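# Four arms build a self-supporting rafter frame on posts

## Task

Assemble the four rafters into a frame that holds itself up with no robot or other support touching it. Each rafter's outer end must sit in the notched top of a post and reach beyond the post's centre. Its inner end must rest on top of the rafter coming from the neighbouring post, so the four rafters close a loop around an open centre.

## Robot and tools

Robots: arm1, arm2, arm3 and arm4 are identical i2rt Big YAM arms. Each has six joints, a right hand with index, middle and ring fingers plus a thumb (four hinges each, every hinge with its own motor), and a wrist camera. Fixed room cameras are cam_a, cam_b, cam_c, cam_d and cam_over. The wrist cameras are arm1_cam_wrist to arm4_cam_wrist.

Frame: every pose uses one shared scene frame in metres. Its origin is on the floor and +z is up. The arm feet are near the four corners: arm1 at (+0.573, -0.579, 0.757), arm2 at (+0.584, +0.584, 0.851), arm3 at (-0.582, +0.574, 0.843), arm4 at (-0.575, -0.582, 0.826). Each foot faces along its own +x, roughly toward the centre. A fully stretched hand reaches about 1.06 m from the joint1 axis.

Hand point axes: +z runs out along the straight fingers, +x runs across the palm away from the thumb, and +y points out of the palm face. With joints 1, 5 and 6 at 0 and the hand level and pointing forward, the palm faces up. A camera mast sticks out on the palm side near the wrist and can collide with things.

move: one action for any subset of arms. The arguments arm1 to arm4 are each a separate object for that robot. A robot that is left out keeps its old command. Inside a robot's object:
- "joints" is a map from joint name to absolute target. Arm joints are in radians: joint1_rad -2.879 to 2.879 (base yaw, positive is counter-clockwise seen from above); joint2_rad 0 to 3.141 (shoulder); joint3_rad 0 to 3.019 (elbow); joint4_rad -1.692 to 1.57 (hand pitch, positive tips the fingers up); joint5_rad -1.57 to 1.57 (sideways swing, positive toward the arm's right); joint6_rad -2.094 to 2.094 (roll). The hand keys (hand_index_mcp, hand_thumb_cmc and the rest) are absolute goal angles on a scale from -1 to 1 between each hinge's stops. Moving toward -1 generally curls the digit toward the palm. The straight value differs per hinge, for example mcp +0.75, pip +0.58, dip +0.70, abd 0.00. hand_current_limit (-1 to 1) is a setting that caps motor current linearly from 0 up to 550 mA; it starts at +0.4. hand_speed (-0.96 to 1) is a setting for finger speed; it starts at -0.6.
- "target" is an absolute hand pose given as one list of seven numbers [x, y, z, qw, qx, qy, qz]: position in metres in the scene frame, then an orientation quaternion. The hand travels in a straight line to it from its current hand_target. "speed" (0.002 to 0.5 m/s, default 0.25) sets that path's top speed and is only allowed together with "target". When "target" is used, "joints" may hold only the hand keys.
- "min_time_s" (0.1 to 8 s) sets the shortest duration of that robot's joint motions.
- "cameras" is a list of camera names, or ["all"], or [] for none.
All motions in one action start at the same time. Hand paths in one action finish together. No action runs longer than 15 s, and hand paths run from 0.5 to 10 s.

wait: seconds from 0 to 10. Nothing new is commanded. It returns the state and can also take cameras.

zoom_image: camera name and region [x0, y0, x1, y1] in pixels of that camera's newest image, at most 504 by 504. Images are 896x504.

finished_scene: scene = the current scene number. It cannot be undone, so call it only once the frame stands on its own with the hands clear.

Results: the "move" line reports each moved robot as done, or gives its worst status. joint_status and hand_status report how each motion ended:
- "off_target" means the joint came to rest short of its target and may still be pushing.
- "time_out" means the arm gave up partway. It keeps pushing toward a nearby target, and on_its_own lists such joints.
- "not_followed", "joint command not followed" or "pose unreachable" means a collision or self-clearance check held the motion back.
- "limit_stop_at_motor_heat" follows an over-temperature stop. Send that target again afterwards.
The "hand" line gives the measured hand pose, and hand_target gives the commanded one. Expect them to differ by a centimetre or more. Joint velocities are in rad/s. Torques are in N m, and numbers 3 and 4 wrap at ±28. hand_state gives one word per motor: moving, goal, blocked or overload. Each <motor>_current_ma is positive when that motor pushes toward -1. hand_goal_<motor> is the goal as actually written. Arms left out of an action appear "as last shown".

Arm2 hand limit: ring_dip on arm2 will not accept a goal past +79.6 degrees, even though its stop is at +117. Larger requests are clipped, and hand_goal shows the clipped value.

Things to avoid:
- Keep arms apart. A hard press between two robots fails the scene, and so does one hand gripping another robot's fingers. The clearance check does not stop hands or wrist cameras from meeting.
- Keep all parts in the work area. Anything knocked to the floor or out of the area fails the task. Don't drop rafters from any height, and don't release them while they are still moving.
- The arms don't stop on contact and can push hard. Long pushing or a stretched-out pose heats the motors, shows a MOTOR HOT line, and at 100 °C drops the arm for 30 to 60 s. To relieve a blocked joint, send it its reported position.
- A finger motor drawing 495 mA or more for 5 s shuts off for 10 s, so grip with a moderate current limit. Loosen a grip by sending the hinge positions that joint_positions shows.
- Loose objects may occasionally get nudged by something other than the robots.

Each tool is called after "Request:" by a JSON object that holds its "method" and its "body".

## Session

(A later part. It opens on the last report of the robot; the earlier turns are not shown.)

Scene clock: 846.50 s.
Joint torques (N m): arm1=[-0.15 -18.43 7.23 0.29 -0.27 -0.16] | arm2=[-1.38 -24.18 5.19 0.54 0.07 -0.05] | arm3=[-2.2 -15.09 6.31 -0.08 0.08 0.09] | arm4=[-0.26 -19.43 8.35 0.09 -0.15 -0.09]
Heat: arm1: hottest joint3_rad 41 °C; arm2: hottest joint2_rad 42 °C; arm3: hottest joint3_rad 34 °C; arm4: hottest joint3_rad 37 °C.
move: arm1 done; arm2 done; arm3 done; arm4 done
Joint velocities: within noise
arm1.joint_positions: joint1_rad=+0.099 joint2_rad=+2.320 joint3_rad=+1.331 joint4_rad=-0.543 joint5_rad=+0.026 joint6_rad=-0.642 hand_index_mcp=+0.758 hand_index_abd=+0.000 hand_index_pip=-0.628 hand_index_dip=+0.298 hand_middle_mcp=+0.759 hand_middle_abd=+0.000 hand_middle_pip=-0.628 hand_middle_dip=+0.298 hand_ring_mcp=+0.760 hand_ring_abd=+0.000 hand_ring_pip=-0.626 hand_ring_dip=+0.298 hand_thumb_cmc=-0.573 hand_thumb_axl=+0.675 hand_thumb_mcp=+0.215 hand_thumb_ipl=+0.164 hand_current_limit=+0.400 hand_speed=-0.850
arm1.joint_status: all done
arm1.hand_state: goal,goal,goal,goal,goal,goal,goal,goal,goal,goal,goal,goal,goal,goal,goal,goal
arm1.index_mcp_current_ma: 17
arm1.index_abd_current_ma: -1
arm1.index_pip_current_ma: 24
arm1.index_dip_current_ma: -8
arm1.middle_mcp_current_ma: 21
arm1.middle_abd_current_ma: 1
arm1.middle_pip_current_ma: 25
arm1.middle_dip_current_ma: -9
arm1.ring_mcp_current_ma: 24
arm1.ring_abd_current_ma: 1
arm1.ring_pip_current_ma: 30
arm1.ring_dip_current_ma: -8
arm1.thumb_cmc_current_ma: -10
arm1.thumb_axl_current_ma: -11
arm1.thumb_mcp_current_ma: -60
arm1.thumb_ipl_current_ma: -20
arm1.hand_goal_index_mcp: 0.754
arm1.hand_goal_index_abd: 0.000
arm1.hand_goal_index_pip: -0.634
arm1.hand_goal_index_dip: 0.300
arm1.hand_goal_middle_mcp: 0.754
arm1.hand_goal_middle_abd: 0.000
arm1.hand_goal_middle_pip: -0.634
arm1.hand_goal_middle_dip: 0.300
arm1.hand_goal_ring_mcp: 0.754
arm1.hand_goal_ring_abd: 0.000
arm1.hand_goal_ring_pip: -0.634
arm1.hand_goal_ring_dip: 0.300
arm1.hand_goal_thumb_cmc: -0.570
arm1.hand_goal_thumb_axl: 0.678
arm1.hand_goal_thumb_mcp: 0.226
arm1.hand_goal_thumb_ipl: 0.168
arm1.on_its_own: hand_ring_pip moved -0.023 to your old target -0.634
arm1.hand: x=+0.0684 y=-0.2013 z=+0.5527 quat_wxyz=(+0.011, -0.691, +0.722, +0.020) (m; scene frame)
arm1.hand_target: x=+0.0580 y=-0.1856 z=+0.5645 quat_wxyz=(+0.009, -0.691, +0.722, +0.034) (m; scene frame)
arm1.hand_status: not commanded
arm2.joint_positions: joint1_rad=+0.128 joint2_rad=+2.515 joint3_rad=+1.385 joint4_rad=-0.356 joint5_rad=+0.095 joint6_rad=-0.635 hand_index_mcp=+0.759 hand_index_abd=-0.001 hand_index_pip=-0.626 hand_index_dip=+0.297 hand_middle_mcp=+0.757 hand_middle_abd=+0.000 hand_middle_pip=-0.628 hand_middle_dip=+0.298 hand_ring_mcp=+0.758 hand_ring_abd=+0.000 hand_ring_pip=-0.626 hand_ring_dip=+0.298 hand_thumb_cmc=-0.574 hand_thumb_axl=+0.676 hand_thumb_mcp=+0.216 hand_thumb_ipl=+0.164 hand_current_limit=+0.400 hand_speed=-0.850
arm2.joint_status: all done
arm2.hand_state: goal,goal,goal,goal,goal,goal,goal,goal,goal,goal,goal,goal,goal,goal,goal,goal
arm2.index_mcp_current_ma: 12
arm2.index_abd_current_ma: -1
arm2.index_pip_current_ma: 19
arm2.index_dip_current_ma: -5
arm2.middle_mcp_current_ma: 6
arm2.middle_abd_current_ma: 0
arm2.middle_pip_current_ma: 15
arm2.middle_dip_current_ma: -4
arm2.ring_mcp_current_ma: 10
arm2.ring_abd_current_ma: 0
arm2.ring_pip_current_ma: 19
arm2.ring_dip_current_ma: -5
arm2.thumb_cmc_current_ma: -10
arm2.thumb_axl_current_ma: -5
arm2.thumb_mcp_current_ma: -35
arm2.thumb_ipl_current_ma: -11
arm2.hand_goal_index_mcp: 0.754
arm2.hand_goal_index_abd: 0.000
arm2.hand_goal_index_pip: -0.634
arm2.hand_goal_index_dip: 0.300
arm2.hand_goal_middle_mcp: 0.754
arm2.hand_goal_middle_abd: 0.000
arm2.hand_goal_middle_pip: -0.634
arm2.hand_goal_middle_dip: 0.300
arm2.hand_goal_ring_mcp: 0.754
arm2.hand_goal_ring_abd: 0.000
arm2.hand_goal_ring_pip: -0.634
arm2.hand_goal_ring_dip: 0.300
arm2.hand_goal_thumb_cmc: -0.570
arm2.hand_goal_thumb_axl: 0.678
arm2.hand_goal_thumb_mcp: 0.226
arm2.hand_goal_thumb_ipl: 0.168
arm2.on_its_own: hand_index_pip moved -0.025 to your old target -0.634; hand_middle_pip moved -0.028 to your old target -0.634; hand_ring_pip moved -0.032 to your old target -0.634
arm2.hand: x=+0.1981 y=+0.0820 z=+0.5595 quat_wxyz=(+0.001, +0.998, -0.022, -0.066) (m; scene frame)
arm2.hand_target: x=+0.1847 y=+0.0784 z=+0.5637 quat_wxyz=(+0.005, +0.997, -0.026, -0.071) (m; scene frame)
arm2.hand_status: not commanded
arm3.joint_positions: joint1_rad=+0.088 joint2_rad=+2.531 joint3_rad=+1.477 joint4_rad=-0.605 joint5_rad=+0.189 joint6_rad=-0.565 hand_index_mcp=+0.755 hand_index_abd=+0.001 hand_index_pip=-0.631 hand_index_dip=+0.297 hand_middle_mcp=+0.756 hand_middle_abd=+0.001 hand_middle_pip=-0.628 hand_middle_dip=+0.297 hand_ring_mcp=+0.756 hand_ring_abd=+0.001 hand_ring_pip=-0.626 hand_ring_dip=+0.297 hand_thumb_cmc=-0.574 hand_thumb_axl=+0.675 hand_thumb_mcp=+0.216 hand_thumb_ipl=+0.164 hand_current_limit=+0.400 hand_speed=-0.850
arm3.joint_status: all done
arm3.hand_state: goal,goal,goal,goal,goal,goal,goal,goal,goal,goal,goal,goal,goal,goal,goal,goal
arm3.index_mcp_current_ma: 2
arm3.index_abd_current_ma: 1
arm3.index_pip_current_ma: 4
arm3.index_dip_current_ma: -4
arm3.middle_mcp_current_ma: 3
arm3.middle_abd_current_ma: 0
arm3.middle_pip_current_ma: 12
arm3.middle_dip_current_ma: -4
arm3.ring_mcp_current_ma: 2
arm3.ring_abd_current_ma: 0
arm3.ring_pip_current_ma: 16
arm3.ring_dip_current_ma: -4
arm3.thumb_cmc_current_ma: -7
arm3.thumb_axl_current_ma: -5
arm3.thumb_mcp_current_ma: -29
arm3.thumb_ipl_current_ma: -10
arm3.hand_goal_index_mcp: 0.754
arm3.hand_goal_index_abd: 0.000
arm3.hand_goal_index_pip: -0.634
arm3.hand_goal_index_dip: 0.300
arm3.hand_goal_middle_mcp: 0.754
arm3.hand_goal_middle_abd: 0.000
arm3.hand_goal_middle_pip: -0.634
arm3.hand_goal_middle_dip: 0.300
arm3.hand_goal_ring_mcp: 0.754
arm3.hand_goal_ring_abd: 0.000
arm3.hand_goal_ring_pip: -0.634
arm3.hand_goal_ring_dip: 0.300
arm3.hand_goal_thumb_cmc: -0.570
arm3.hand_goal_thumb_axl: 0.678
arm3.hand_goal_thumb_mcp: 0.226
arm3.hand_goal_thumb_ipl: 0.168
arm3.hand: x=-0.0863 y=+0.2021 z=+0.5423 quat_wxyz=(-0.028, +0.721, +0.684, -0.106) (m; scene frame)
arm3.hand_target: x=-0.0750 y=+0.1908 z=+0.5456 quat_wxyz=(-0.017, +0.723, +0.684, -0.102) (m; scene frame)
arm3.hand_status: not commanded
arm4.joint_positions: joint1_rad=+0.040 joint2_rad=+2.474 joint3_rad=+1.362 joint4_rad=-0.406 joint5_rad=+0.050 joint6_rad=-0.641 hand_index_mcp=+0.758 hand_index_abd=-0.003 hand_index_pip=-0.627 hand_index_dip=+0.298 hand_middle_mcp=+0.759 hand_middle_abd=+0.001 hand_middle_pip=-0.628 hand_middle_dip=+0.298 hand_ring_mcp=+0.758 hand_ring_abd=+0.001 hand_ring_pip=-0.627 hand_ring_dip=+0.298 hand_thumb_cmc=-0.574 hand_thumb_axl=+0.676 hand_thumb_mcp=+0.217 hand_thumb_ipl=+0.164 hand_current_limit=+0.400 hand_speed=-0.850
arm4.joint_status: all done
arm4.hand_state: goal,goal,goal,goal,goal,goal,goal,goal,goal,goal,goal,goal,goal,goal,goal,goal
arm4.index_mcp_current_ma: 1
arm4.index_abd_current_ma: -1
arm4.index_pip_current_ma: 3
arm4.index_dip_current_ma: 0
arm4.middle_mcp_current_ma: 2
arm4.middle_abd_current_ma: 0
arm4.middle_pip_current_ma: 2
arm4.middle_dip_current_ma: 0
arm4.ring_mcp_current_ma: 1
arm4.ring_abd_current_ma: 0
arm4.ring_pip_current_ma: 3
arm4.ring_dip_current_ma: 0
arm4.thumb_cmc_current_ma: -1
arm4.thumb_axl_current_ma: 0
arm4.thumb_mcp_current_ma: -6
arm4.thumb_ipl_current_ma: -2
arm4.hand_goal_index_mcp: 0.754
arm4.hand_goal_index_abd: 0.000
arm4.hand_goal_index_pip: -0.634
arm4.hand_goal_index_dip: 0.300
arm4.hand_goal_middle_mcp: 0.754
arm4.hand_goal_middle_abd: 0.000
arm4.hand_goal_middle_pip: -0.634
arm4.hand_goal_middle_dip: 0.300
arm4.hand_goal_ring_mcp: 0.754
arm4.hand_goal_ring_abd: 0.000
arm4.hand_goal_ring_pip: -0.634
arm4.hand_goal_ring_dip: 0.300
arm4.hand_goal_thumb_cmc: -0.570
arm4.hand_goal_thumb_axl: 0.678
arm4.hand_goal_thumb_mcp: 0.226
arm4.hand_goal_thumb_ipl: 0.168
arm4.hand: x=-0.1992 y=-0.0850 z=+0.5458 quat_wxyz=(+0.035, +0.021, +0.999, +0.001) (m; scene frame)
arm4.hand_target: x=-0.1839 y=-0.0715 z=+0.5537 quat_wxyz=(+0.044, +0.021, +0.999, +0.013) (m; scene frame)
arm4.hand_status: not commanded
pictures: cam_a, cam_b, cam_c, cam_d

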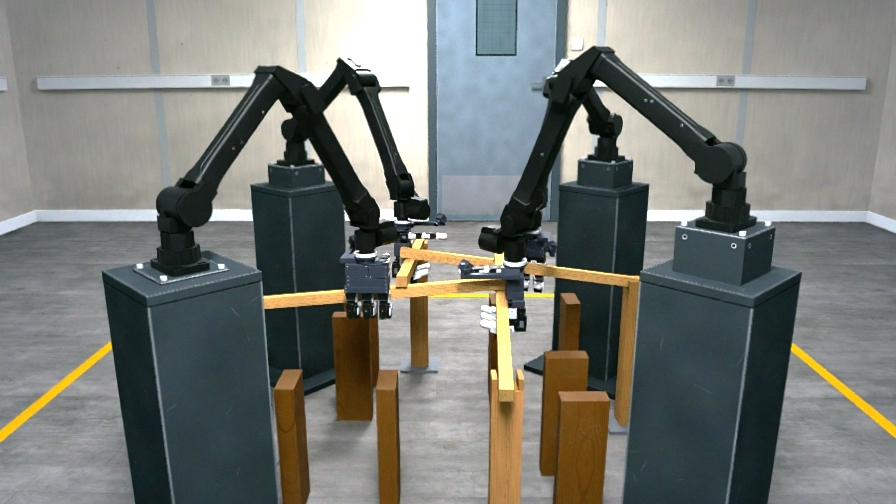

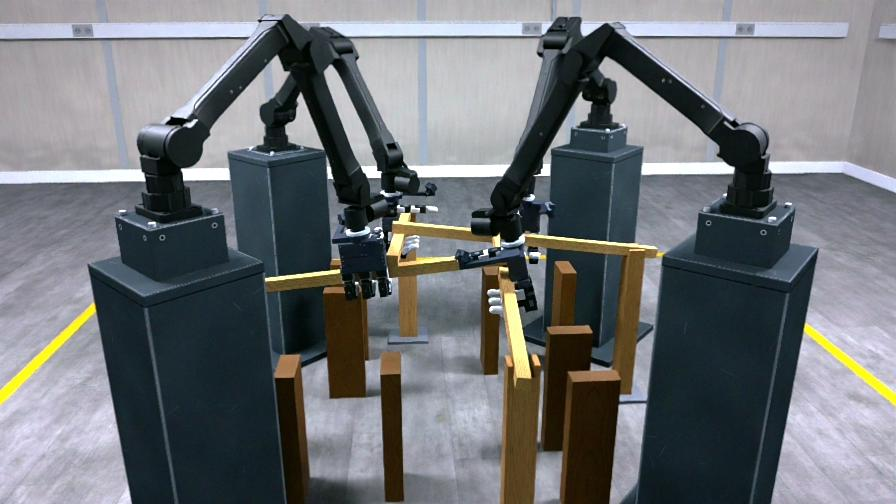

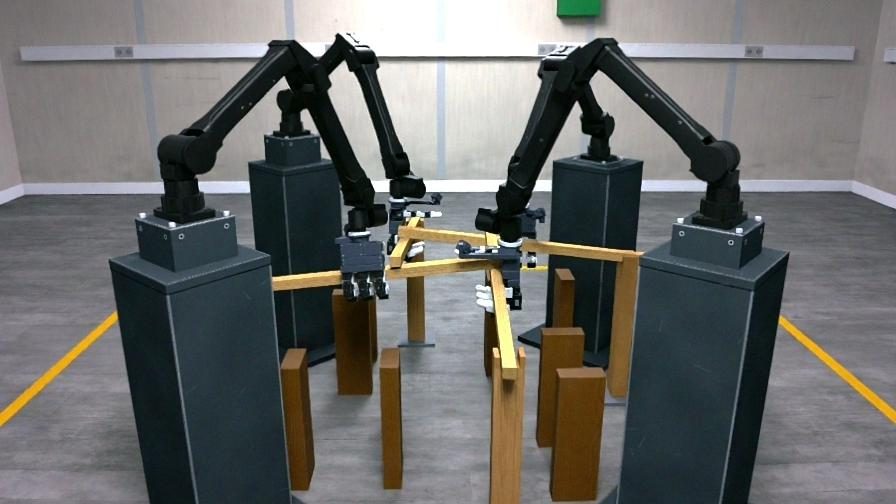

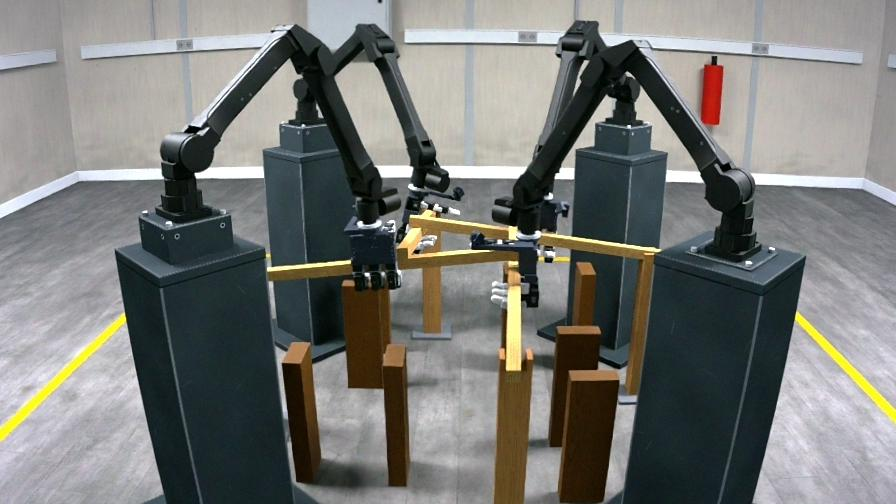

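Request:
{"method": "move", "body": {"arm1": {"joints":{"hand_speed":-0.8,"hand_index_dip":0.7,"hand_middle_dip":0.7,"hand_ring_dip":0.7,"hand_index_pip":0.58,"hand_middle_pip":0.58,"hand_ring_pip":0.58}}, "arm2": {"joints":{"hand_speed":-0.8,"hand_index_dip":0.7,"hand_middle_dip":0.7,"hand_ring_dip":0.7,"hand_index_pip":0.58,"hand_middle_pip":0.58,"hand_ring_pip":0.58}}, "arm3": {"joints":{"hand_speed":-0.8,"hand_index_dip":0.7,"hand_middle_dip":0.7,"hand_ring_dip":0.7,"hand_index_pip":0.58,"hand_middle_pip":0.58,"hand_ring_pip":0.58}}, "arm4": {"joints":{"hand_speed":-0.8,"hand_index_dip":0.7,"hand_middle_dip":0.7,"hand_ring_dip":0.7,"hand_index_pip":0.58,"hand_middle_pip":0.58,"hand_ring_pip":0.58}}, "cameras": ["cam_a","cam_b","cam_c","cam_d"]}}

Request:
{"method": "zoom_image", "body": {"camera": "cam_a", "region": [370, 200, 530, 420]}}

Request:
{"method": "zoom_image", "body": {"camera": "cam_b", "region": [370, 180, 550, 400]}}

Request:
{"method": "zoom_image", "body": {"camera": "cam_c", "region": [370, 180, 550, 400]}}

Request:
{"method": "zoom_image", "body": {"camera": "cam_d", "region": [370, 180, 550, 400]}}

Scene clock: 857.53 s.
Joint torques (N m): arm1=[0.32 -17.38 7.21 -0.06 -0.24 -0.17] | arm2=[-1.38 -24.12 5.16 0.49 0.11 -0.06] | arm3=[-2.26 -15.09 6.28 -0.12 0.12 0.09] | arm4=[-0.38 -19.37 8.34 0.05 -0.12 -0.09]
Heat: arm1: hottest joint3_rad 41 °C; arm2: hottest joint2_rad 44 °C; arm3: hottest joint3_rad 34 °C; arm4: hottest joint3_rad 37 °C.
move: arm1 done; arm2 done; arm3 done; arm4 done
Joint velocities: within noise
arm1.joint_positions: joint1_rad=+0.099 joint2_rad=+2.320 joint3_rad=+1.331 joint4_rad=-0.543 joint5_rad=+0.026 joint6_rad=-0.642 hand_index_mcp=+0.755 hand_index_abd=+0.000 hand_index_pip=+0.577 hand_index_dip=+0.698 hand_middle_mcp=+0.757 hand_middle_abd=+0.000 hand_middle_pip=+0.577 hand_middle_dip=+0.698 hand_ring_mcp=+0.757 hand_ring_abd=+0.000 hand_ring_pip=+0.577 hand_ring_dip=+0.698 hand_thumb_cmc=-0.573 hand_thumb_axl=+0.675 hand_thumb_mcp=+0.215 hand_thumb_ipl=+0.164 hand_current_limit=+0.400 hand_speed=-0.800
arm1.joint_status: all done
arm1.hand_state: goal,goal,goal,goal,goal,goal,goal,goal,goal,goal,goal,goal,goal,goal,goal,goal
arm1.index_mcp_current_ma: 5
arm1.index_abd_current_ma: -1
arm1.index_pip_current_ma: -11
arm1.index_dip_current_ma: -8
arm1.middle_mcp_current_ma: 11
arm1.middle_abd_current_ma: 1
arm1.middle_pip_current_ma: -11
arm1.middle_dip_current_ma: -9
arm1.ring_mcp_current_ma: 12
arm1.ring_abd_current_ma: 1
arm1.ring_pip_current_ma: -13
arm1.ring_dip_current_ma: -8
arm1.thumb_cmc_current_ma: -10
arm1.thumb_axl_current_ma: -11
arm1.thumb_mcp_current_ma: -60
arm1.thumb_ipl_current_ma: -20
arm1.hand_goal_index_mcp: 0.754
arm1.hand_goal_index_abd: 0.000
arm1.hand_goal_index_pip: 0.580
arm1.hand_goal_index_dip: 0.700
arm1.hand_goal_middle_mcp: 0.754
arm1.hand_goal_middle_abd: 0.000
arm1.hand_goal_middle_pip: 0.580
arm1.hand_goal_middle_dip: 0.700
arm1.hand_goal_ring_mcp: 0.754
arm1.hand_goal_ring_abd: 0.000
arm1.hand_goal_ring_pip: 0.580
arm1.hand_goal_ring_dip: 0.700
arm1.hand_goal_thumb_cmc: -0.570
arm1.hand_goal_thumb_axl: 0.678
arm1.hand_goal_thumb_mcp: 0.226
arm1.hand_goal_thumb_ipl: 0.168
arm1.hand: x=+0.0684 y=-0.2013 z=+0.5527 quat_wxyz=(+0.011, -0.691, +0.722, +0.020) (m; scene frame)
arm1.hand_target: x=+0.0580 y=-0.1856 z=+0.5645 quat_wxyz=(+0.009, -0.691, +0.722, +0.034) (m; scene frame)
arm1.hand_status: not commanded
arm2.joint_positions: joint1_rad=+0.128 joint2_rad=+2.515 joint3_rad=+1.385 joint4_rad=-0.356 joint5_rad=+0.095 joint6_rad=-0.635 hand_index_mcp=+0.755 hand_index_abd=-0.001 hand_index_pip=+0.576 hand_index_dip=+0.697 hand_middle_mcp=+0.755 hand_middle_abd=+0.000 hand_middle_pip=+0.577 hand_middle_dip=+0.698 hand_ring_mcp=+0.756 hand_ring_abd=+0.000 hand_ring_pip=+0.576 hand_ring_dip=+0.697 hand_thumb_cmc=-0.574 hand_thumb_axl=+0.676 hand_thumb_mcp=+0.216 hand_thumb_ipl=+0.164 hand_current_limit=+0.400 hand_speed=-0.800
arm2.joint_status: all done
arm2.hand_state: goal,goal,goal,goal,goal,goal,goal,goal,goal,goal,goal,goal,goal,goal,goal,goal
arm2.index_mcp_current_ma: 2
arm2.index_abd_current_ma: -1
arm2.index_pip_current_ma: -8
arm2.index_dip_current_ma: -5
arm2.middle_mcp_current_ma: 2
arm2.middle_abd_current_ma: 0
arm2.middle_pip_current_ma: -6
arm2.middle_dip_current_ma: -4
arm2.ring_mcp_current_ma: 3
arm2.ring_abd_current_ma: 0
arm2.ring_pip_current_ma: -8
arm2.ring_dip_current_ma: -5
arm2.thumb_cmc_current_ma: -10
arm2.thumb_axl_current_ma: -5
arm2.thumb_mcp_current_ma: -35
arm2.thumb_ipl_current_ma: -11
arm2.hand_goal_index_mcp: 0.754
arm2.hand_goal_index_abd: 0.000
arm2.hand_goal_index_pip: 0.580
arm2.hand_goal_index_dip: 0.700
arm2.hand_goal_middle_mcp: 0.754
arm2.hand_goal_middle_abd: 0.000
arm2.hand_goal_middle_pip: 0.580
arm2.hand_goal_middle_dip: 0.700
arm2.hand_goal_ring_mcp: 0.754
arm2.hand_goal_ring_abd: 0.000
arm2.hand_goal_ring_pip: 0.580
arm2.hand_goal_ring_dip: 0.700
arm2.hand_goal_thumb_cmc: -0.570
arm2.hand_goal_thumb_axl: 0.678
arm2.hand_goal_thumb_mcp: 0.226
arm2.hand_goal_thumb_ipl: 0.168
arm2.hand: x=+0.1981 y=+0.0820 z=+0.5595 quat_wxyz=(+0.001, +0.998, -0.022, -0.066) (m; scene frame)
arm2.hand_target: x=+0.1847 y=+0.0784 z=+0.5637 quat_wxyz=(+0.005, +0.997, -0.026, -0.071) (m; scene frame)
arm2.hand_status: not commanded
arm3.joint_positions: joint1_rad=+0.088 joint2_rad=+2.531 joint3_rad=+1.477 joint4_rad=-0.605 joint5_rad=+0.189 joint6_rad=-0.565 hand_index_mcp=+0.753 hand_index_abd=+0.001 hand_index_pip=+0.576 hand_index_dip=+0.697 hand_middle_mcp=+0.753 hand_middle_abd=+0.001 hand_middle_pip=+0.576 hand_middle_dip=+0.697 hand_ring_mcp=+0.753 hand_ring_abd=+0.001 hand_ring_pip=+0.575 hand_ring_dip=+0.697 hand_thumb_cmc=-0.574 hand_thumb_axl=+0.675 hand_thumb_mcp=+0.216 hand_thumb_ipl=+0.164 hand_current_limit=+0.400 hand_speed=-0.800
arm3.joint_status: all done
arm3.hand_state: goal,goal,goal,goal,goal,goal,goal,goal,goal,goal,goal,goal,goal,goal,goal,goal
arm3.index_mcp_current_ma: -1
arm3.index_abd_current_ma: 1
arm3.index_pip_current_ma: -7
arm3.index_dip_current_ma: -4
arm3.middle_mcp_current_ma: -1
arm3.middle_abd_current_ma: 0
arm3.middle_pip_current_ma: -6
arm3.middle_dip_current_ma: -4
arm3.ring_mcp_current_ma: -1
arm3.ring_abd_current_ma: 0
arm3.ring_pip_current_ma: -8
arm3.ring_dip_current_ma: -4
arm3.thumb_cmc_current_ma: -7
arm3.thumb_axl_current_ma: -5
arm3.thumb_mcp_current_ma: -29
arm3.thumb_ipl_current_ma: -10
arm3.hand_goal_index_mcp: 0.754
arm3.hand_goal_index_abd: 0.000
arm3.hand_goal_index_pip: 0.580
arm3.hand_goal_index_dip: 0.700
arm3.hand_goal_middle_mcp: 0.754
arm3.hand_goal_middle_abd: 0.000
arm3.hand_goal_middle_pip: 0.580
arm3.hand_goal_middle_dip: 0.700
arm3.hand_goal_ring_mcp: 0.754
arm3.hand_goal_ring_abd: 0.000
arm3.hand_goal_ring_pip: 0.580
arm3.hand_goal_ring_dip: 0.700
arm3.hand_goal_thumb_cmc: -0.570
arm3.hand_goal_thumb_axl: 0.678
arm3.hand_goal_thumb_mcp: 0.226
arm3.hand_goal_thumb_ipl: 0.168
arm3.hand: x=-0.0863 y=+0.2021 z=+0.5423 quat_wxyz=(-0.028, +0.721, +0.684, -0.106) (m; scene frame)
arm3.hand_target: x=-0.0750 y=+0.1907 z=+0.5456 quat_wxyz=(-0.017, +0.723, +0.684, -0.102) (m; scene frame)
arm3.hand_status: not commanded
arm4.joint_positions: joint1_rad=+0.040 joint2_rad=+2.474 joint3_rad=+1.362 joint4_rad=-0.406 joint5_rad=+0.050 joint6_rad=-0.641 hand_index_mcp=+0.755 hand_index_abd=-0.003 hand_index_pip=+0.577 hand_index_dip=+0.698 hand_middle_mcp=+0.755 hand_middle_abd=+0.001 hand_middle_pip=+0.577 hand_middle_dip=+0.698 hand_ring_mcp=+0.755 hand_ring_abd=+0.001 hand_ring_pip=+0.577 hand_ring_dip=+0.698 hand_thumb_cmc=-0.574 hand_thumb_axl=+0.676 hand_thumb_mcp=+0.217 hand_thumb_ipl=+0.164 hand_current_limit=+0.400 hand_speed=-0.800
arm4.joint_status: all done
arm4.hand_state: goal,goal,goal,goal,goal,goal,goal,goal,goal,goal,goal,goal,goal,goal,goal,goal
arm4.index_mcp_current_ma: 0
arm4.index_abd_current_ma: -1
arm4.index_pip_current_ma: -1
arm4.index_dip_current_ma: 0
arm4.middle_mcp_current_ma: 0
arm4.middle_abd_current_ma: 0
arm4.middle_pip_current_ma: -1
arm4.middle_dip_current_ma: 0
arm4.ring_mcp_current_ma: 0
arm4.ring_abd_current_ma: 0
arm4.ring_pip_current_ma: -1
arm4.ring_dip_current_ma: 0
arm4.thumb_cmc_current_ma: -1
arm4.thumb_axl_current_ma: 0
arm4.thumb_mcp_current_ma: -6
arm4.thumb_ipl_current_ma: -2
arm4.hand_goal_index_mcp: 0.754
arm4.hand_goal_index_abd: 0.000
arm4.hand_goal_index_pip: 0.580
arm4.hand_goal_index_dip: 0.700
arm4.hand_goal_middle_mcp: 0.754
arm4.hand_goal_middle_abd: 0.000
arm4.hand_goal_middle_pip: 0.580
arm4.hand_goal_middle_dip: 0.700
arm4.hand_goal_ring_mcp: 0.754
arm4.hand_goal_ring_abd: 0.000
arm4.hand_goal_ring_pip: 0.580
arm4.hand_goal_ring_dip: 0.700
arm4.hand_goal_thumb_cmc: -0.570
arm4.hand_goal_thumb_axl: 0.678
arm4.hand_goal_thumb_mcp: 0.226
arm4.hand_goal_thumb_ipl: 0.168
arm4.hand: x=-0.1992 y=-0.0850 z=+0.5458 quat_wxyz=(+0.035, +0.021, +0.999, +0.001) (m; scene frame)
arm4.hand_target: x=-0.1839 y=-0.0715 z=+0.5537 quat_wxyz=(+0.044, +0.021, +0.999, +0.013) (m; scene frame)
arm4.hand_status: not commanded
pictures: cam_a, cam_b, cam_c, cam_d

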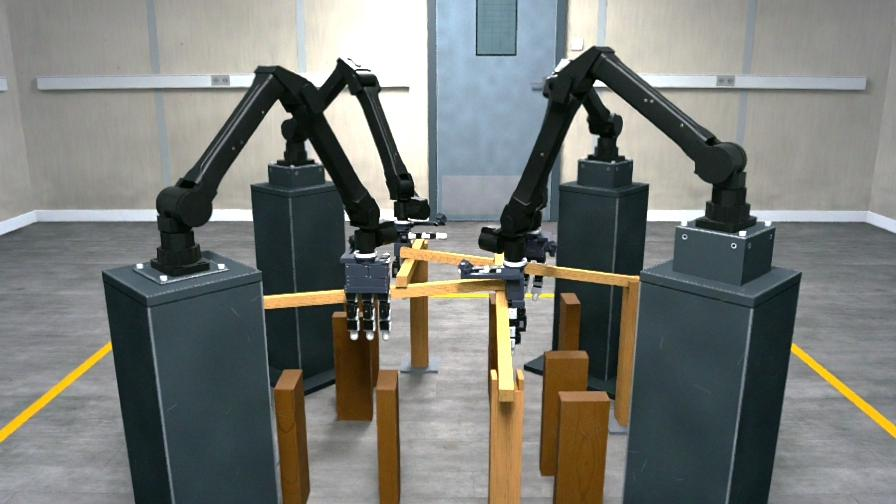

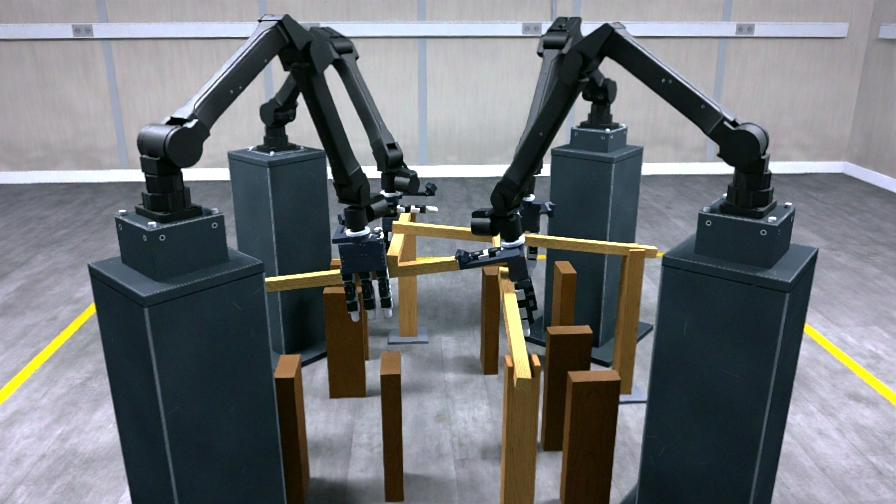

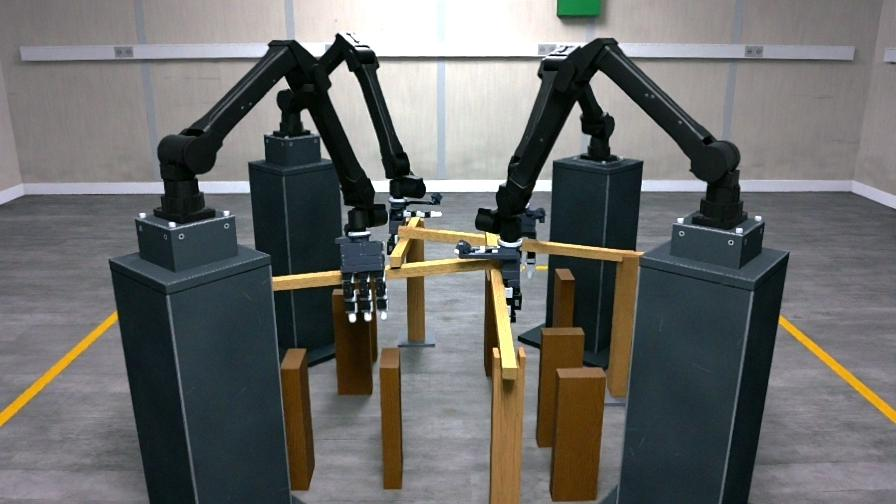

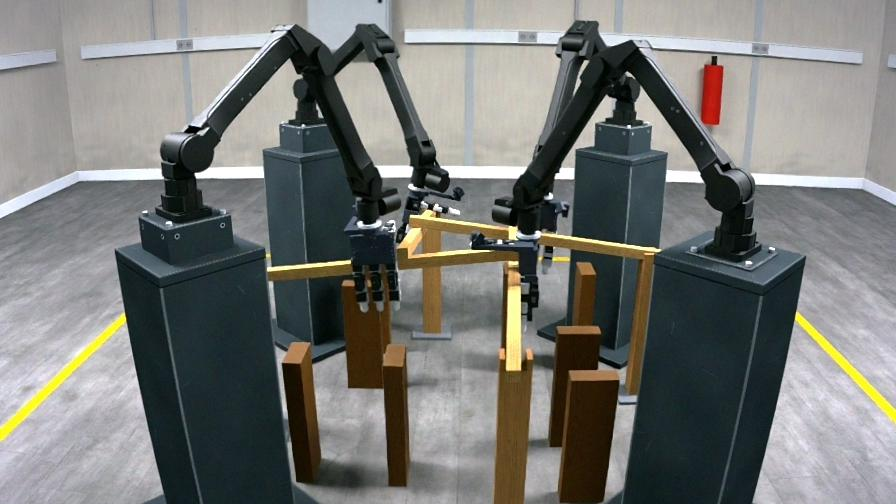

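Scaled by 2.291.

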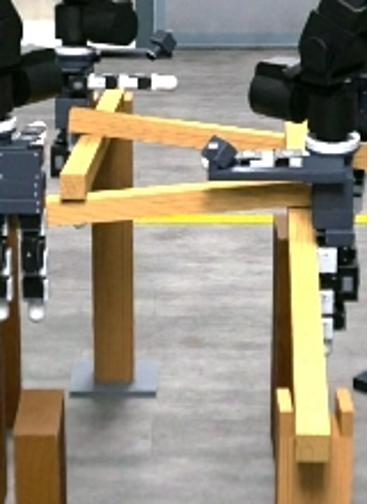

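Scaled by 2.291.

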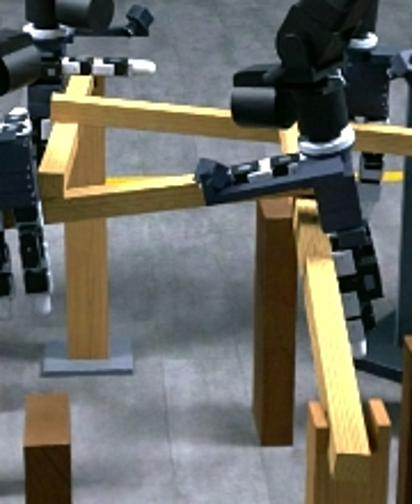

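Scaled by 2.291.

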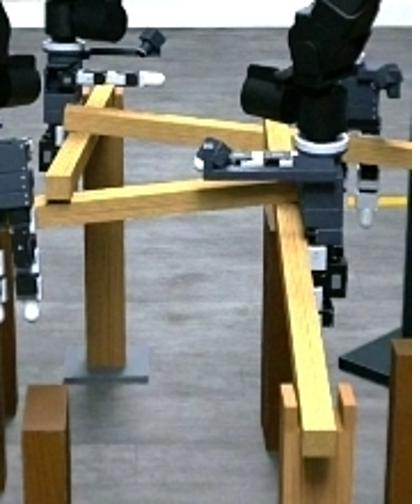

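Scaled by 2.291.

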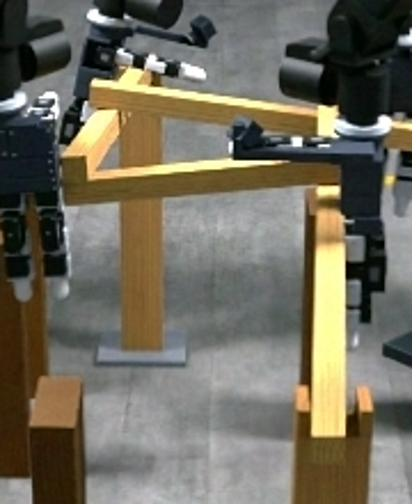

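Request:
{"method": "move", "body": {"arm1": {"target":[0.12,-0.1853,0.572,0.0085,-0.6918,0.7237,0.034],"speed":0.06}, "arm2": {"target":[0.1845,0.14,0.571,0.0054,0.9972,-0.0256,-0.0714],"speed":0.06}, "arm3": {"target":[-0.136,0.1905,0.553,-0.0167,0.7208,0.6819,-0.1017],"speed":0.06}, "arm4": {"target":[-0.1835,-0.133,0.561,0.0435,0.0208,0.996,0.0125],"speed":0.06}, "cameras": ["cam_a","cam_b","cam_c","cam_d","cam_over"]}}

Request:
{"method": "zoom_image", "body": {"camera": "cam_over", "region": [320, 100, 580, 350]}}

Request:
{"method": "zoom_image", "body": {"camera": "cam_a", "region": [330, 200, 580, 420]}}

Request:
{"method": "zoom_image", "body": {"camera": "cam_b", "region": [330, 180, 580, 400]}}

Request:
{"method": "zoom_image", "body": {"camera": "cam_c", "region": [330, 180, 580, 400]}}

Request:
{"method": "zoom_image", "body": {"camera": "cam_d", "region": [330, 180, 580, 400]}}

Scene clock: 872.20 s.
Joint torques (N m): arm1=[0.44 -17.55 3.89 0.75 -0.35 -0.18] | arm2=[-0.97 -24.12 2.56 1.17 -0.12 -0.06] | arm3=[-2.14 -16.15 2.82 0.2 0.28 0.02] | arm4=[-0.21 -20.13 3.3 0.98 -0.11 -0.14]
Heat: arm1: hottest joint3_rad 40 °C; arm2: hottest joint2_rad 45 °C; arm3: hottest joint3_rad 34 °C; arm4: hottest joint3_rad 37 °C.
move: arm1 off_target; arm2 done; arm3 off_target; arm4 done
Joint velocities: within noise
arm1.joint_positions: joint1_rad=+0.019 joint2_rad=+2.253 joint3_rad=+1.204 joint4_rad=-0.480 joint5_rad=+0.022 joint6_rad=-0.718 hand_index_mcp=+0.755 hand_index_abd=+0.000 hand_index_pip=+0.577 hand_index_dip=+0.698 hand_middle_mcp=+0.755 hand_middle_abd=+0.000 hand_middle_pip=+0.577 hand_middle_dip=+0.698 hand_ring_mcp=+0.755 hand_ring_abd=+0.000 hand_ring_pip=+0.577 hand_ring_dip=+0.698 hand_thumb_cmc=-0.573 hand_thumb_axl=+0.675 hand_thumb_mcp=+0.215 hand_thumb_ipl=+0.164 hand_current_limit=+0.400 hand_speed=-0.800
arm1.joint_status: not commanded
arm1.hand_state: goal,goal,goal,goal,goal,goal,goal,goal,goal,goal,goal,goal,goal,goal,goal,goal
arm1.index_mcp_current_ma: 3
arm1.index_abd_current_ma: -1
arm1.index_pip_current_ma: -10
arm1.index_dip_current_ma: -8
arm1.middle_mcp_current_ma: 3
arm1.middle_abd_current_ma: 1
arm1.middle_pip_current_ma: -10
arm1.middle_dip_current_ma: -9
arm1.ring_mcp_current_ma: 3
arm1.ring_abd_current_ma: 1
arm1.ring_pip_current_ma: -12
arm1.ring_dip_current_ma: -8
arm1.thumb_cmc_current_ma: -10
arm1.thumb_axl_current_ma: -11
arm1.thumb_mcp_current_ma: -60
arm1.thumb_ipl_current_ma: -20
arm1.hand_goal_index_mcp: 0.754
arm1.hand_goal_index_abd: 0.000
arm1.hand_goal_index_pip: 0.580
arm1.hand_goal_index_dip: 0.700
arm1.hand_goal_middle_mcp: 0.754
arm1.hand_goal_middle_abd: 0.000
arm1.hand_goal_middle_pip: 0.580
arm1.hand_goal_middle_dip: 0.700
arm1.hand_goal_ring_mcp: 0.754
arm1.hand_goal_ring_abd: 0.000
arm1.hand_goal_ring_pip: 0.580
arm1.hand_goal_ring_dip: 0.700
arm1.hand_goal_thumb_cmc: -0.570
arm1.hand_goal_thumb_axl: 0.678
arm1.hand_goal_thumb_mcp: 0.226
arm1.hand_goal_thumb_ipl: 0.168
arm1.hand: x=+0.1227 y=-0.1930 z=+0.5609 quat_wxyz=(+0.011, -0.689, +0.724, +0.020) (m; scene frame)
arm1.hand_target: x=+0.1201 y=-0.1854 z=+0.5719 quat_wxyz=(+0.009, -0.691, +0.722, +0.034) (m; scene frame)
arm1.hand_status: off_target (0.014 m and 1.6 deg from the pose sent, 0.057 m and 1.7 deg at the start)
arm2.joint_positions: joint1_rad=+0.044 joint2_rad=+2.467 joint3_rad=+1.249 joint4_rad=-0.266 joint5_rad=+0.092 joint6_rad=-0.712 hand_index_mcp=+0.755 hand_index_abd=-0.001 hand_index_pip=+0.576 hand_index_dip=+0.697 hand_middle_mcp=+0.755 hand_middle_abd=+0.000 hand_middle_pip=+0.577 hand_middle_dip=+0.698 hand_ring_mcp=+0.755 hand_ring_abd=+0.000 hand_ring_pip=+0.576 hand_ring_dip=+0.697 hand_thumb_cmc=-0.574 hand_thumb_axl=+0.676 hand_thumb_mcp=+0.216 hand_thumb_ipl=+0.164 hand_current_limit=+0.400 hand_speed=-0.800
arm2.joint_status: not commanded
arm2.hand_state: goal,goal,goal,goal,goal,goal,goal,goal,goal,goal,goal,goal,goal,goal,goal,goal
arm2.index_mcp_current_ma: 1
arm2.index_abd_current_ma: -1
arm2.index_pip_current_ma: -8
arm2.index_dip_current_ma: -5
arm2.middle_mcp_current_ma: 1
arm2.middle_abd_current_ma: 0
arm2.middle_pip_current_ma: -6
arm2.middle_dip_current_ma: -4
arm2.ring_mcp_current_ma: 1
arm2.ring_abd_current_ma: 0
arm2.ring_pip_current_ma: -8
arm2.ring_dip_current_ma: -5
arm2.thumb_cmc_current_ma: -10
arm2.thumb_axl_current_ma: -5
arm2.thumb_mcp_current_ma: -35
arm2.thumb_ipl_current_ma: -11
arm2.hand_goal_index_mcp: 0.754
arm2.hand_goal_index_abd: 0.000
arm2.hand_goal_index_pip: 0.580
arm2.hand_goal_index_dip: 0.700
arm2.hand_goal_middle_mcp: 0.754
arm2.hand_goal_middle_abd: 0.000
arm2.hand_goal_middle_pip: 0.580
arm2.hand_goal_middle_dip: 0.700
arm2.hand_goal_ring_mcp: 0.754
arm2.hand_goal_ring_abd: 0.000
arm2.hand_goal_ring_pip: 0.580
arm2.hand_goal_ring_dip: 0.700
arm2.hand_goal_thumb_cmc: -0.570
arm2.hand_goal_thumb_axl: 0.678
arm2.hand_goal_thumb_mcp: 0.226
arm2.hand_goal_thumb_ipl: 0.168
arm2.hand: x=+0.1906 y=+0.1417 z=+0.5630 quat_wxyz=(-0.002, +0.998, -0.026, -0.066) (m; scene frame)
arm2.hand_target: x=+0.1846 y=+0.1400 z=+0.5710 quat_wxyz=(+0.005, +0.997, -0.026, -0.071) (m; scene frame)
arm2.hand_status: done (0.010 m and 1.1 deg from the pose sent, 0.061 m and 0.9 deg at the start)
arm3.joint_positions: joint1_rad=+0.018 joint2_rad=+2.485 joint3_rad=+1.334 joint4_rad=-0.494 joint5_rad=+0.189 joint6_rad=-0.631 hand_index_mcp=+0.753 hand_index_abd=+0.001 hand_index_pip=+0.576 hand_index_dip=+0.697 hand_middle_mcp=+0.753 hand_middle_abd=+0.001 hand_middle_pip=+0.576 hand_middle_dip=+0.697 hand_ring_mcp=+0.753 hand_ring_abd=+0.001 hand_ring_pip=+0.575 hand_ring_dip=+0.697 hand_thumb_cmc=-0.574 hand_thumb_axl=+0.675 hand_thumb_mcp=+0.216 hand_thumb_ipl=+0.164 hand_current_limit=+0.400 hand_speed=-0.800
arm3.joint_status: not commanded
arm3.hand_state: goal,goal,goal,goal,goal,goal,goal,goal,goal,goal,goal,goal,goal,goal,goal,goal
arm3.index_mcp_current_ma: -1
arm3.index_abd_current_ma: 1
arm3.index_pip_current_ma: -7
arm3.index_dip_current_ma: -4
arm3.middle_mcp_current_ma: -1
arm3.middle_abd_current_ma: 0
arm3.middle_pip_current_ma: -6
arm3.middle_dip_current_ma: -4
arm3.ring_mcp_current_ma: -1
arm3.ring_abd_current_ma: 0
arm3.ring_pip_current_ma: -8
arm3.ring_dip_current_ma: -4
arm3.thumb_cmc_current_ma: -7
arm3.thumb_axl_current_ma: -5
arm3.thumb_mcp_current_ma: -29
arm3.thumb_ipl_current_ma: -10
arm3.hand_goal_index_mcp: 0.754
arm3.hand_goal_index_abd: 0.000
arm3.hand_goal_index_pip: 0.580
arm3.hand_goal_index_dip: 0.700
arm3.hand_goal_middle_mcp: 0.754
arm3.hand_goal_middle_abd: 0.000
arm3.hand_goal_middle_pip: 0.580
arm3.hand_goal_middle_dip: 0.700
arm3.hand_goal_ring_mcp: 0.754
arm3.hand_goal_ring_abd: 0.000
arm3.hand_goal_ring_pip: 0.580
arm3.hand_goal_ring_dip: 0.700
arm3.hand_goal_thumb_cmc: -0.570
arm3.hand_goal_thumb_axl: 0.678
arm3.hand_goal_thumb_mcp: 0.226
arm3.hand_goal_thumb_ipl: 0.168
arm3.hand: x=-0.1400 y=+0.1973 z=+0.5420 quat_wxyz=(-0.027, +0.723, +0.682, -0.103) (m; scene frame)
arm3.hand_target: x=-0.1360 y=+0.1905 z=+0.5528 quat_wxyz=(-0.017, +0.723, +0.684, -0.102) (m; scene frame)
arm3.hand_status: off_target (0.013 m and 1.3 deg from the pose sent, 0.052 m and 1.3 deg at the start)
arm4.joint_positions: joint1_rad=-0.041 joint2_rad=+2.422 joint3_rad=+1.252 joint4_rad=-0.327 joint5_rad=+0.043 joint6_rad=-0.715 hand_index_mcp=+0.755 hand_index_abd=-0.003 hand_index_pip=+0.577 hand_index_dip=+0.698 hand_middle_mcp=+0.755 hand_middle_abd=+0.001 hand_middle_pip=+0.577 hand_middle_dip=+0.698 hand_ring_mcp=+0.755 hand_ring_abd=+0.001 hand_ring_pip=+0.577 hand_ring_dip=+0.698 hand_thumb_cmc=-0.573 hand_thumb_axl=+0.676 hand_thumb_mcp=+0.217 hand_thumb_ipl=+0.164 hand_current_limit=+0.400 hand_speed=-0.800
arm4.joint_status: not commanded
arm4.hand_state: goal,goal,goal,goal,goal,goal,goal,goal,goal,goal,goal,goal,goal,goal,goal,goal
arm4.index_mcp_current_ma: 0
arm4.index_abd_current_ma: -1
arm4.index_pip_current_ma: -1
arm4.index_dip_current_ma: 0
arm4.middle_mcp_current_ma: 0
arm4.middle_abd_current_ma: 0
arm4.middle_pip_current_ma: -1
arm4.middle_dip_current_ma: 0
arm4.ring_mcp_current_ma: 0
arm4.ring_abd_current_ma: 0
arm4.ring_pip_current_ma: -1
arm4.ring_dip_current_ma: 0
arm4.thumb_cmc_current_ma: -1
arm4.thumb_axl_current_ma: 0
arm4.thumb_mcp_current_ma: -6
arm4.thumb_ipl_current_ma: -2
arm4.hand_goal_index_mcp: 0.754
arm4.hand_goal_index_abd: 0.000
arm4.hand_goal_index_pip: 0.580
arm4.hand_goal_index_dip: 0.700
arm4.hand_goal_middle_mcp: 0.754
arm4.hand_goal_middle_abd: 0.000
arm4.hand_goal_middle_pip: 0.580
arm4.hand_goal_middle_dip: 0.700
arm4.hand_goal_ring_mcp: 0.754
arm4.hand_goal_ring_abd: 0.000
arm4.hand_goal_ring_pip: 0.580
arm4.hand_goal_ring_dip: 0.700
arm4.hand_goal_thumb_cmc: -0.570
arm4.hand_goal_thumb_axl: 0.678
arm4.hand_goal_thumb_mcp: 0.226
arm4.hand_goal_thumb_ipl: 0.168
arm4.hand: x=-0.1839 y=-0.1318 z=+0.5560 quat_wxyz=(+0.040, +0.025, +0.999, +0.008) (m; scene frame)
arm4.hand_target: x=-0.1835 y=-0.1330 z=+0.5610 quat_wxyz=(+0.044, +0.021, +0.999, +0.012) (m; scene frame)
arm4.hand_status: done (0.005 m and 0.8 deg from the pose sent, 0.053 m and 1.6 deg at the start)
pictures: cam_a, cam_b, cam_c, cam_d, cam_over

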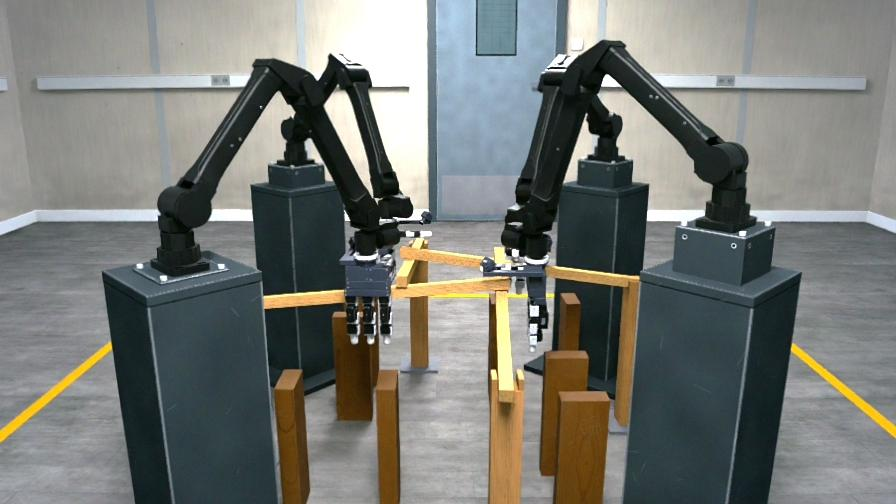

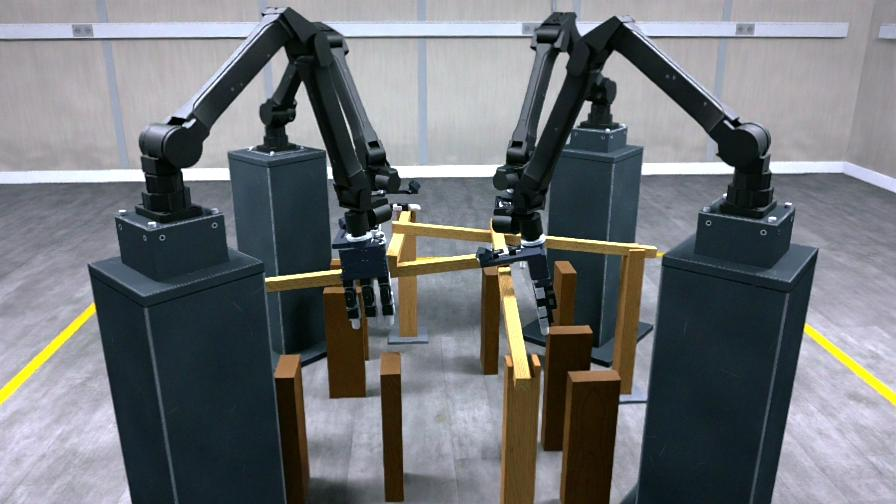

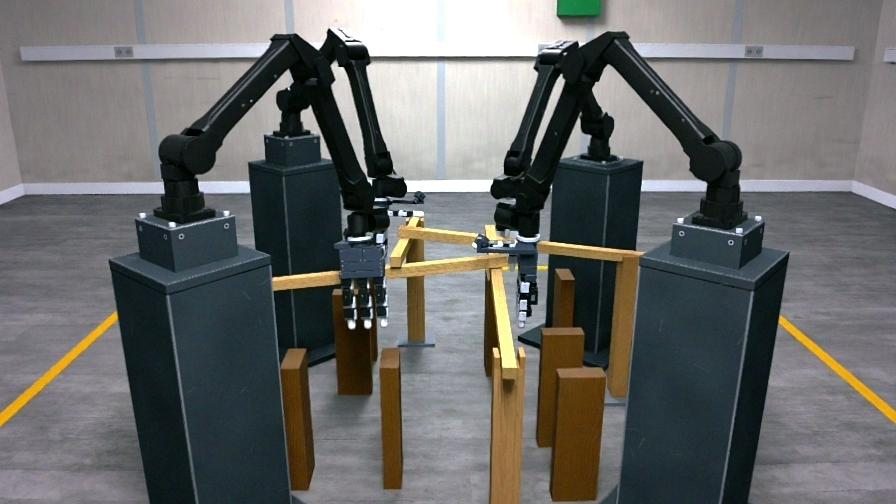

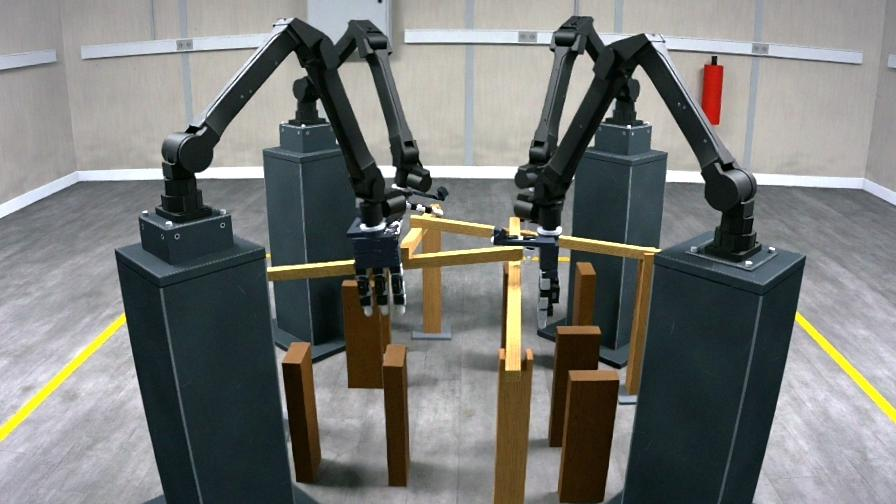

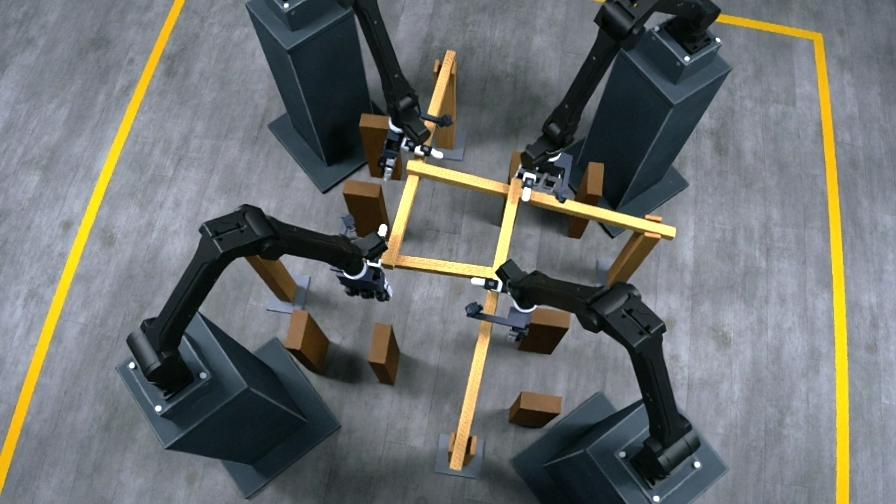

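Scaled by 1.938.

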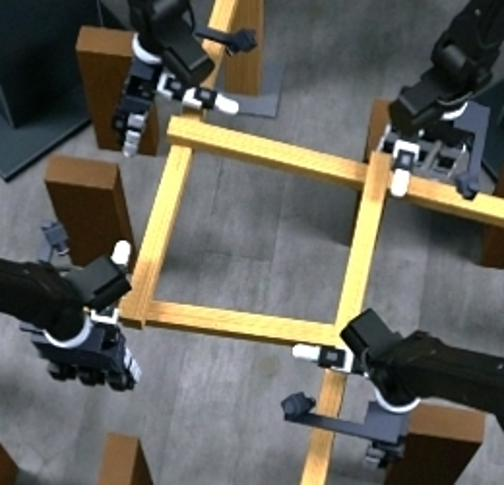

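Scaled by 2.016.

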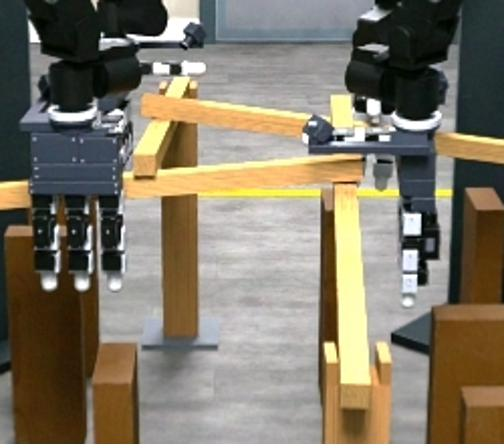

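Scaled by 2.016.

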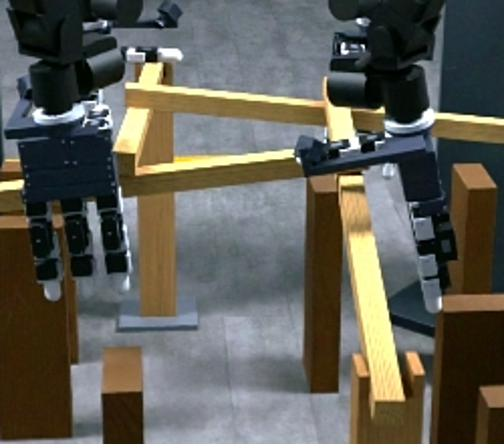

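Scaled by 2.016.

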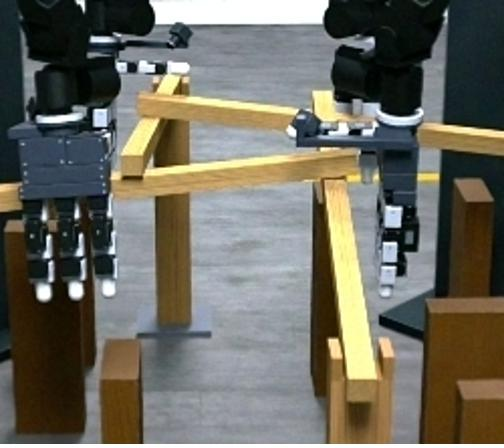

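Scaled by 2.016.

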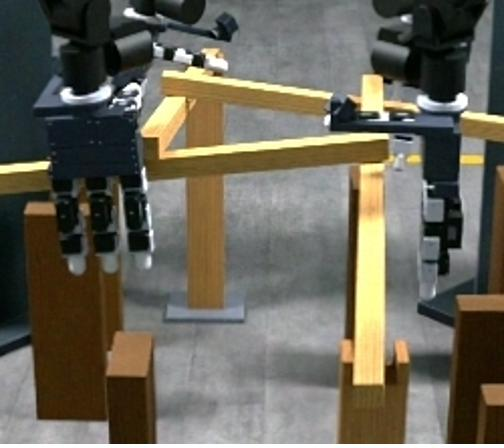

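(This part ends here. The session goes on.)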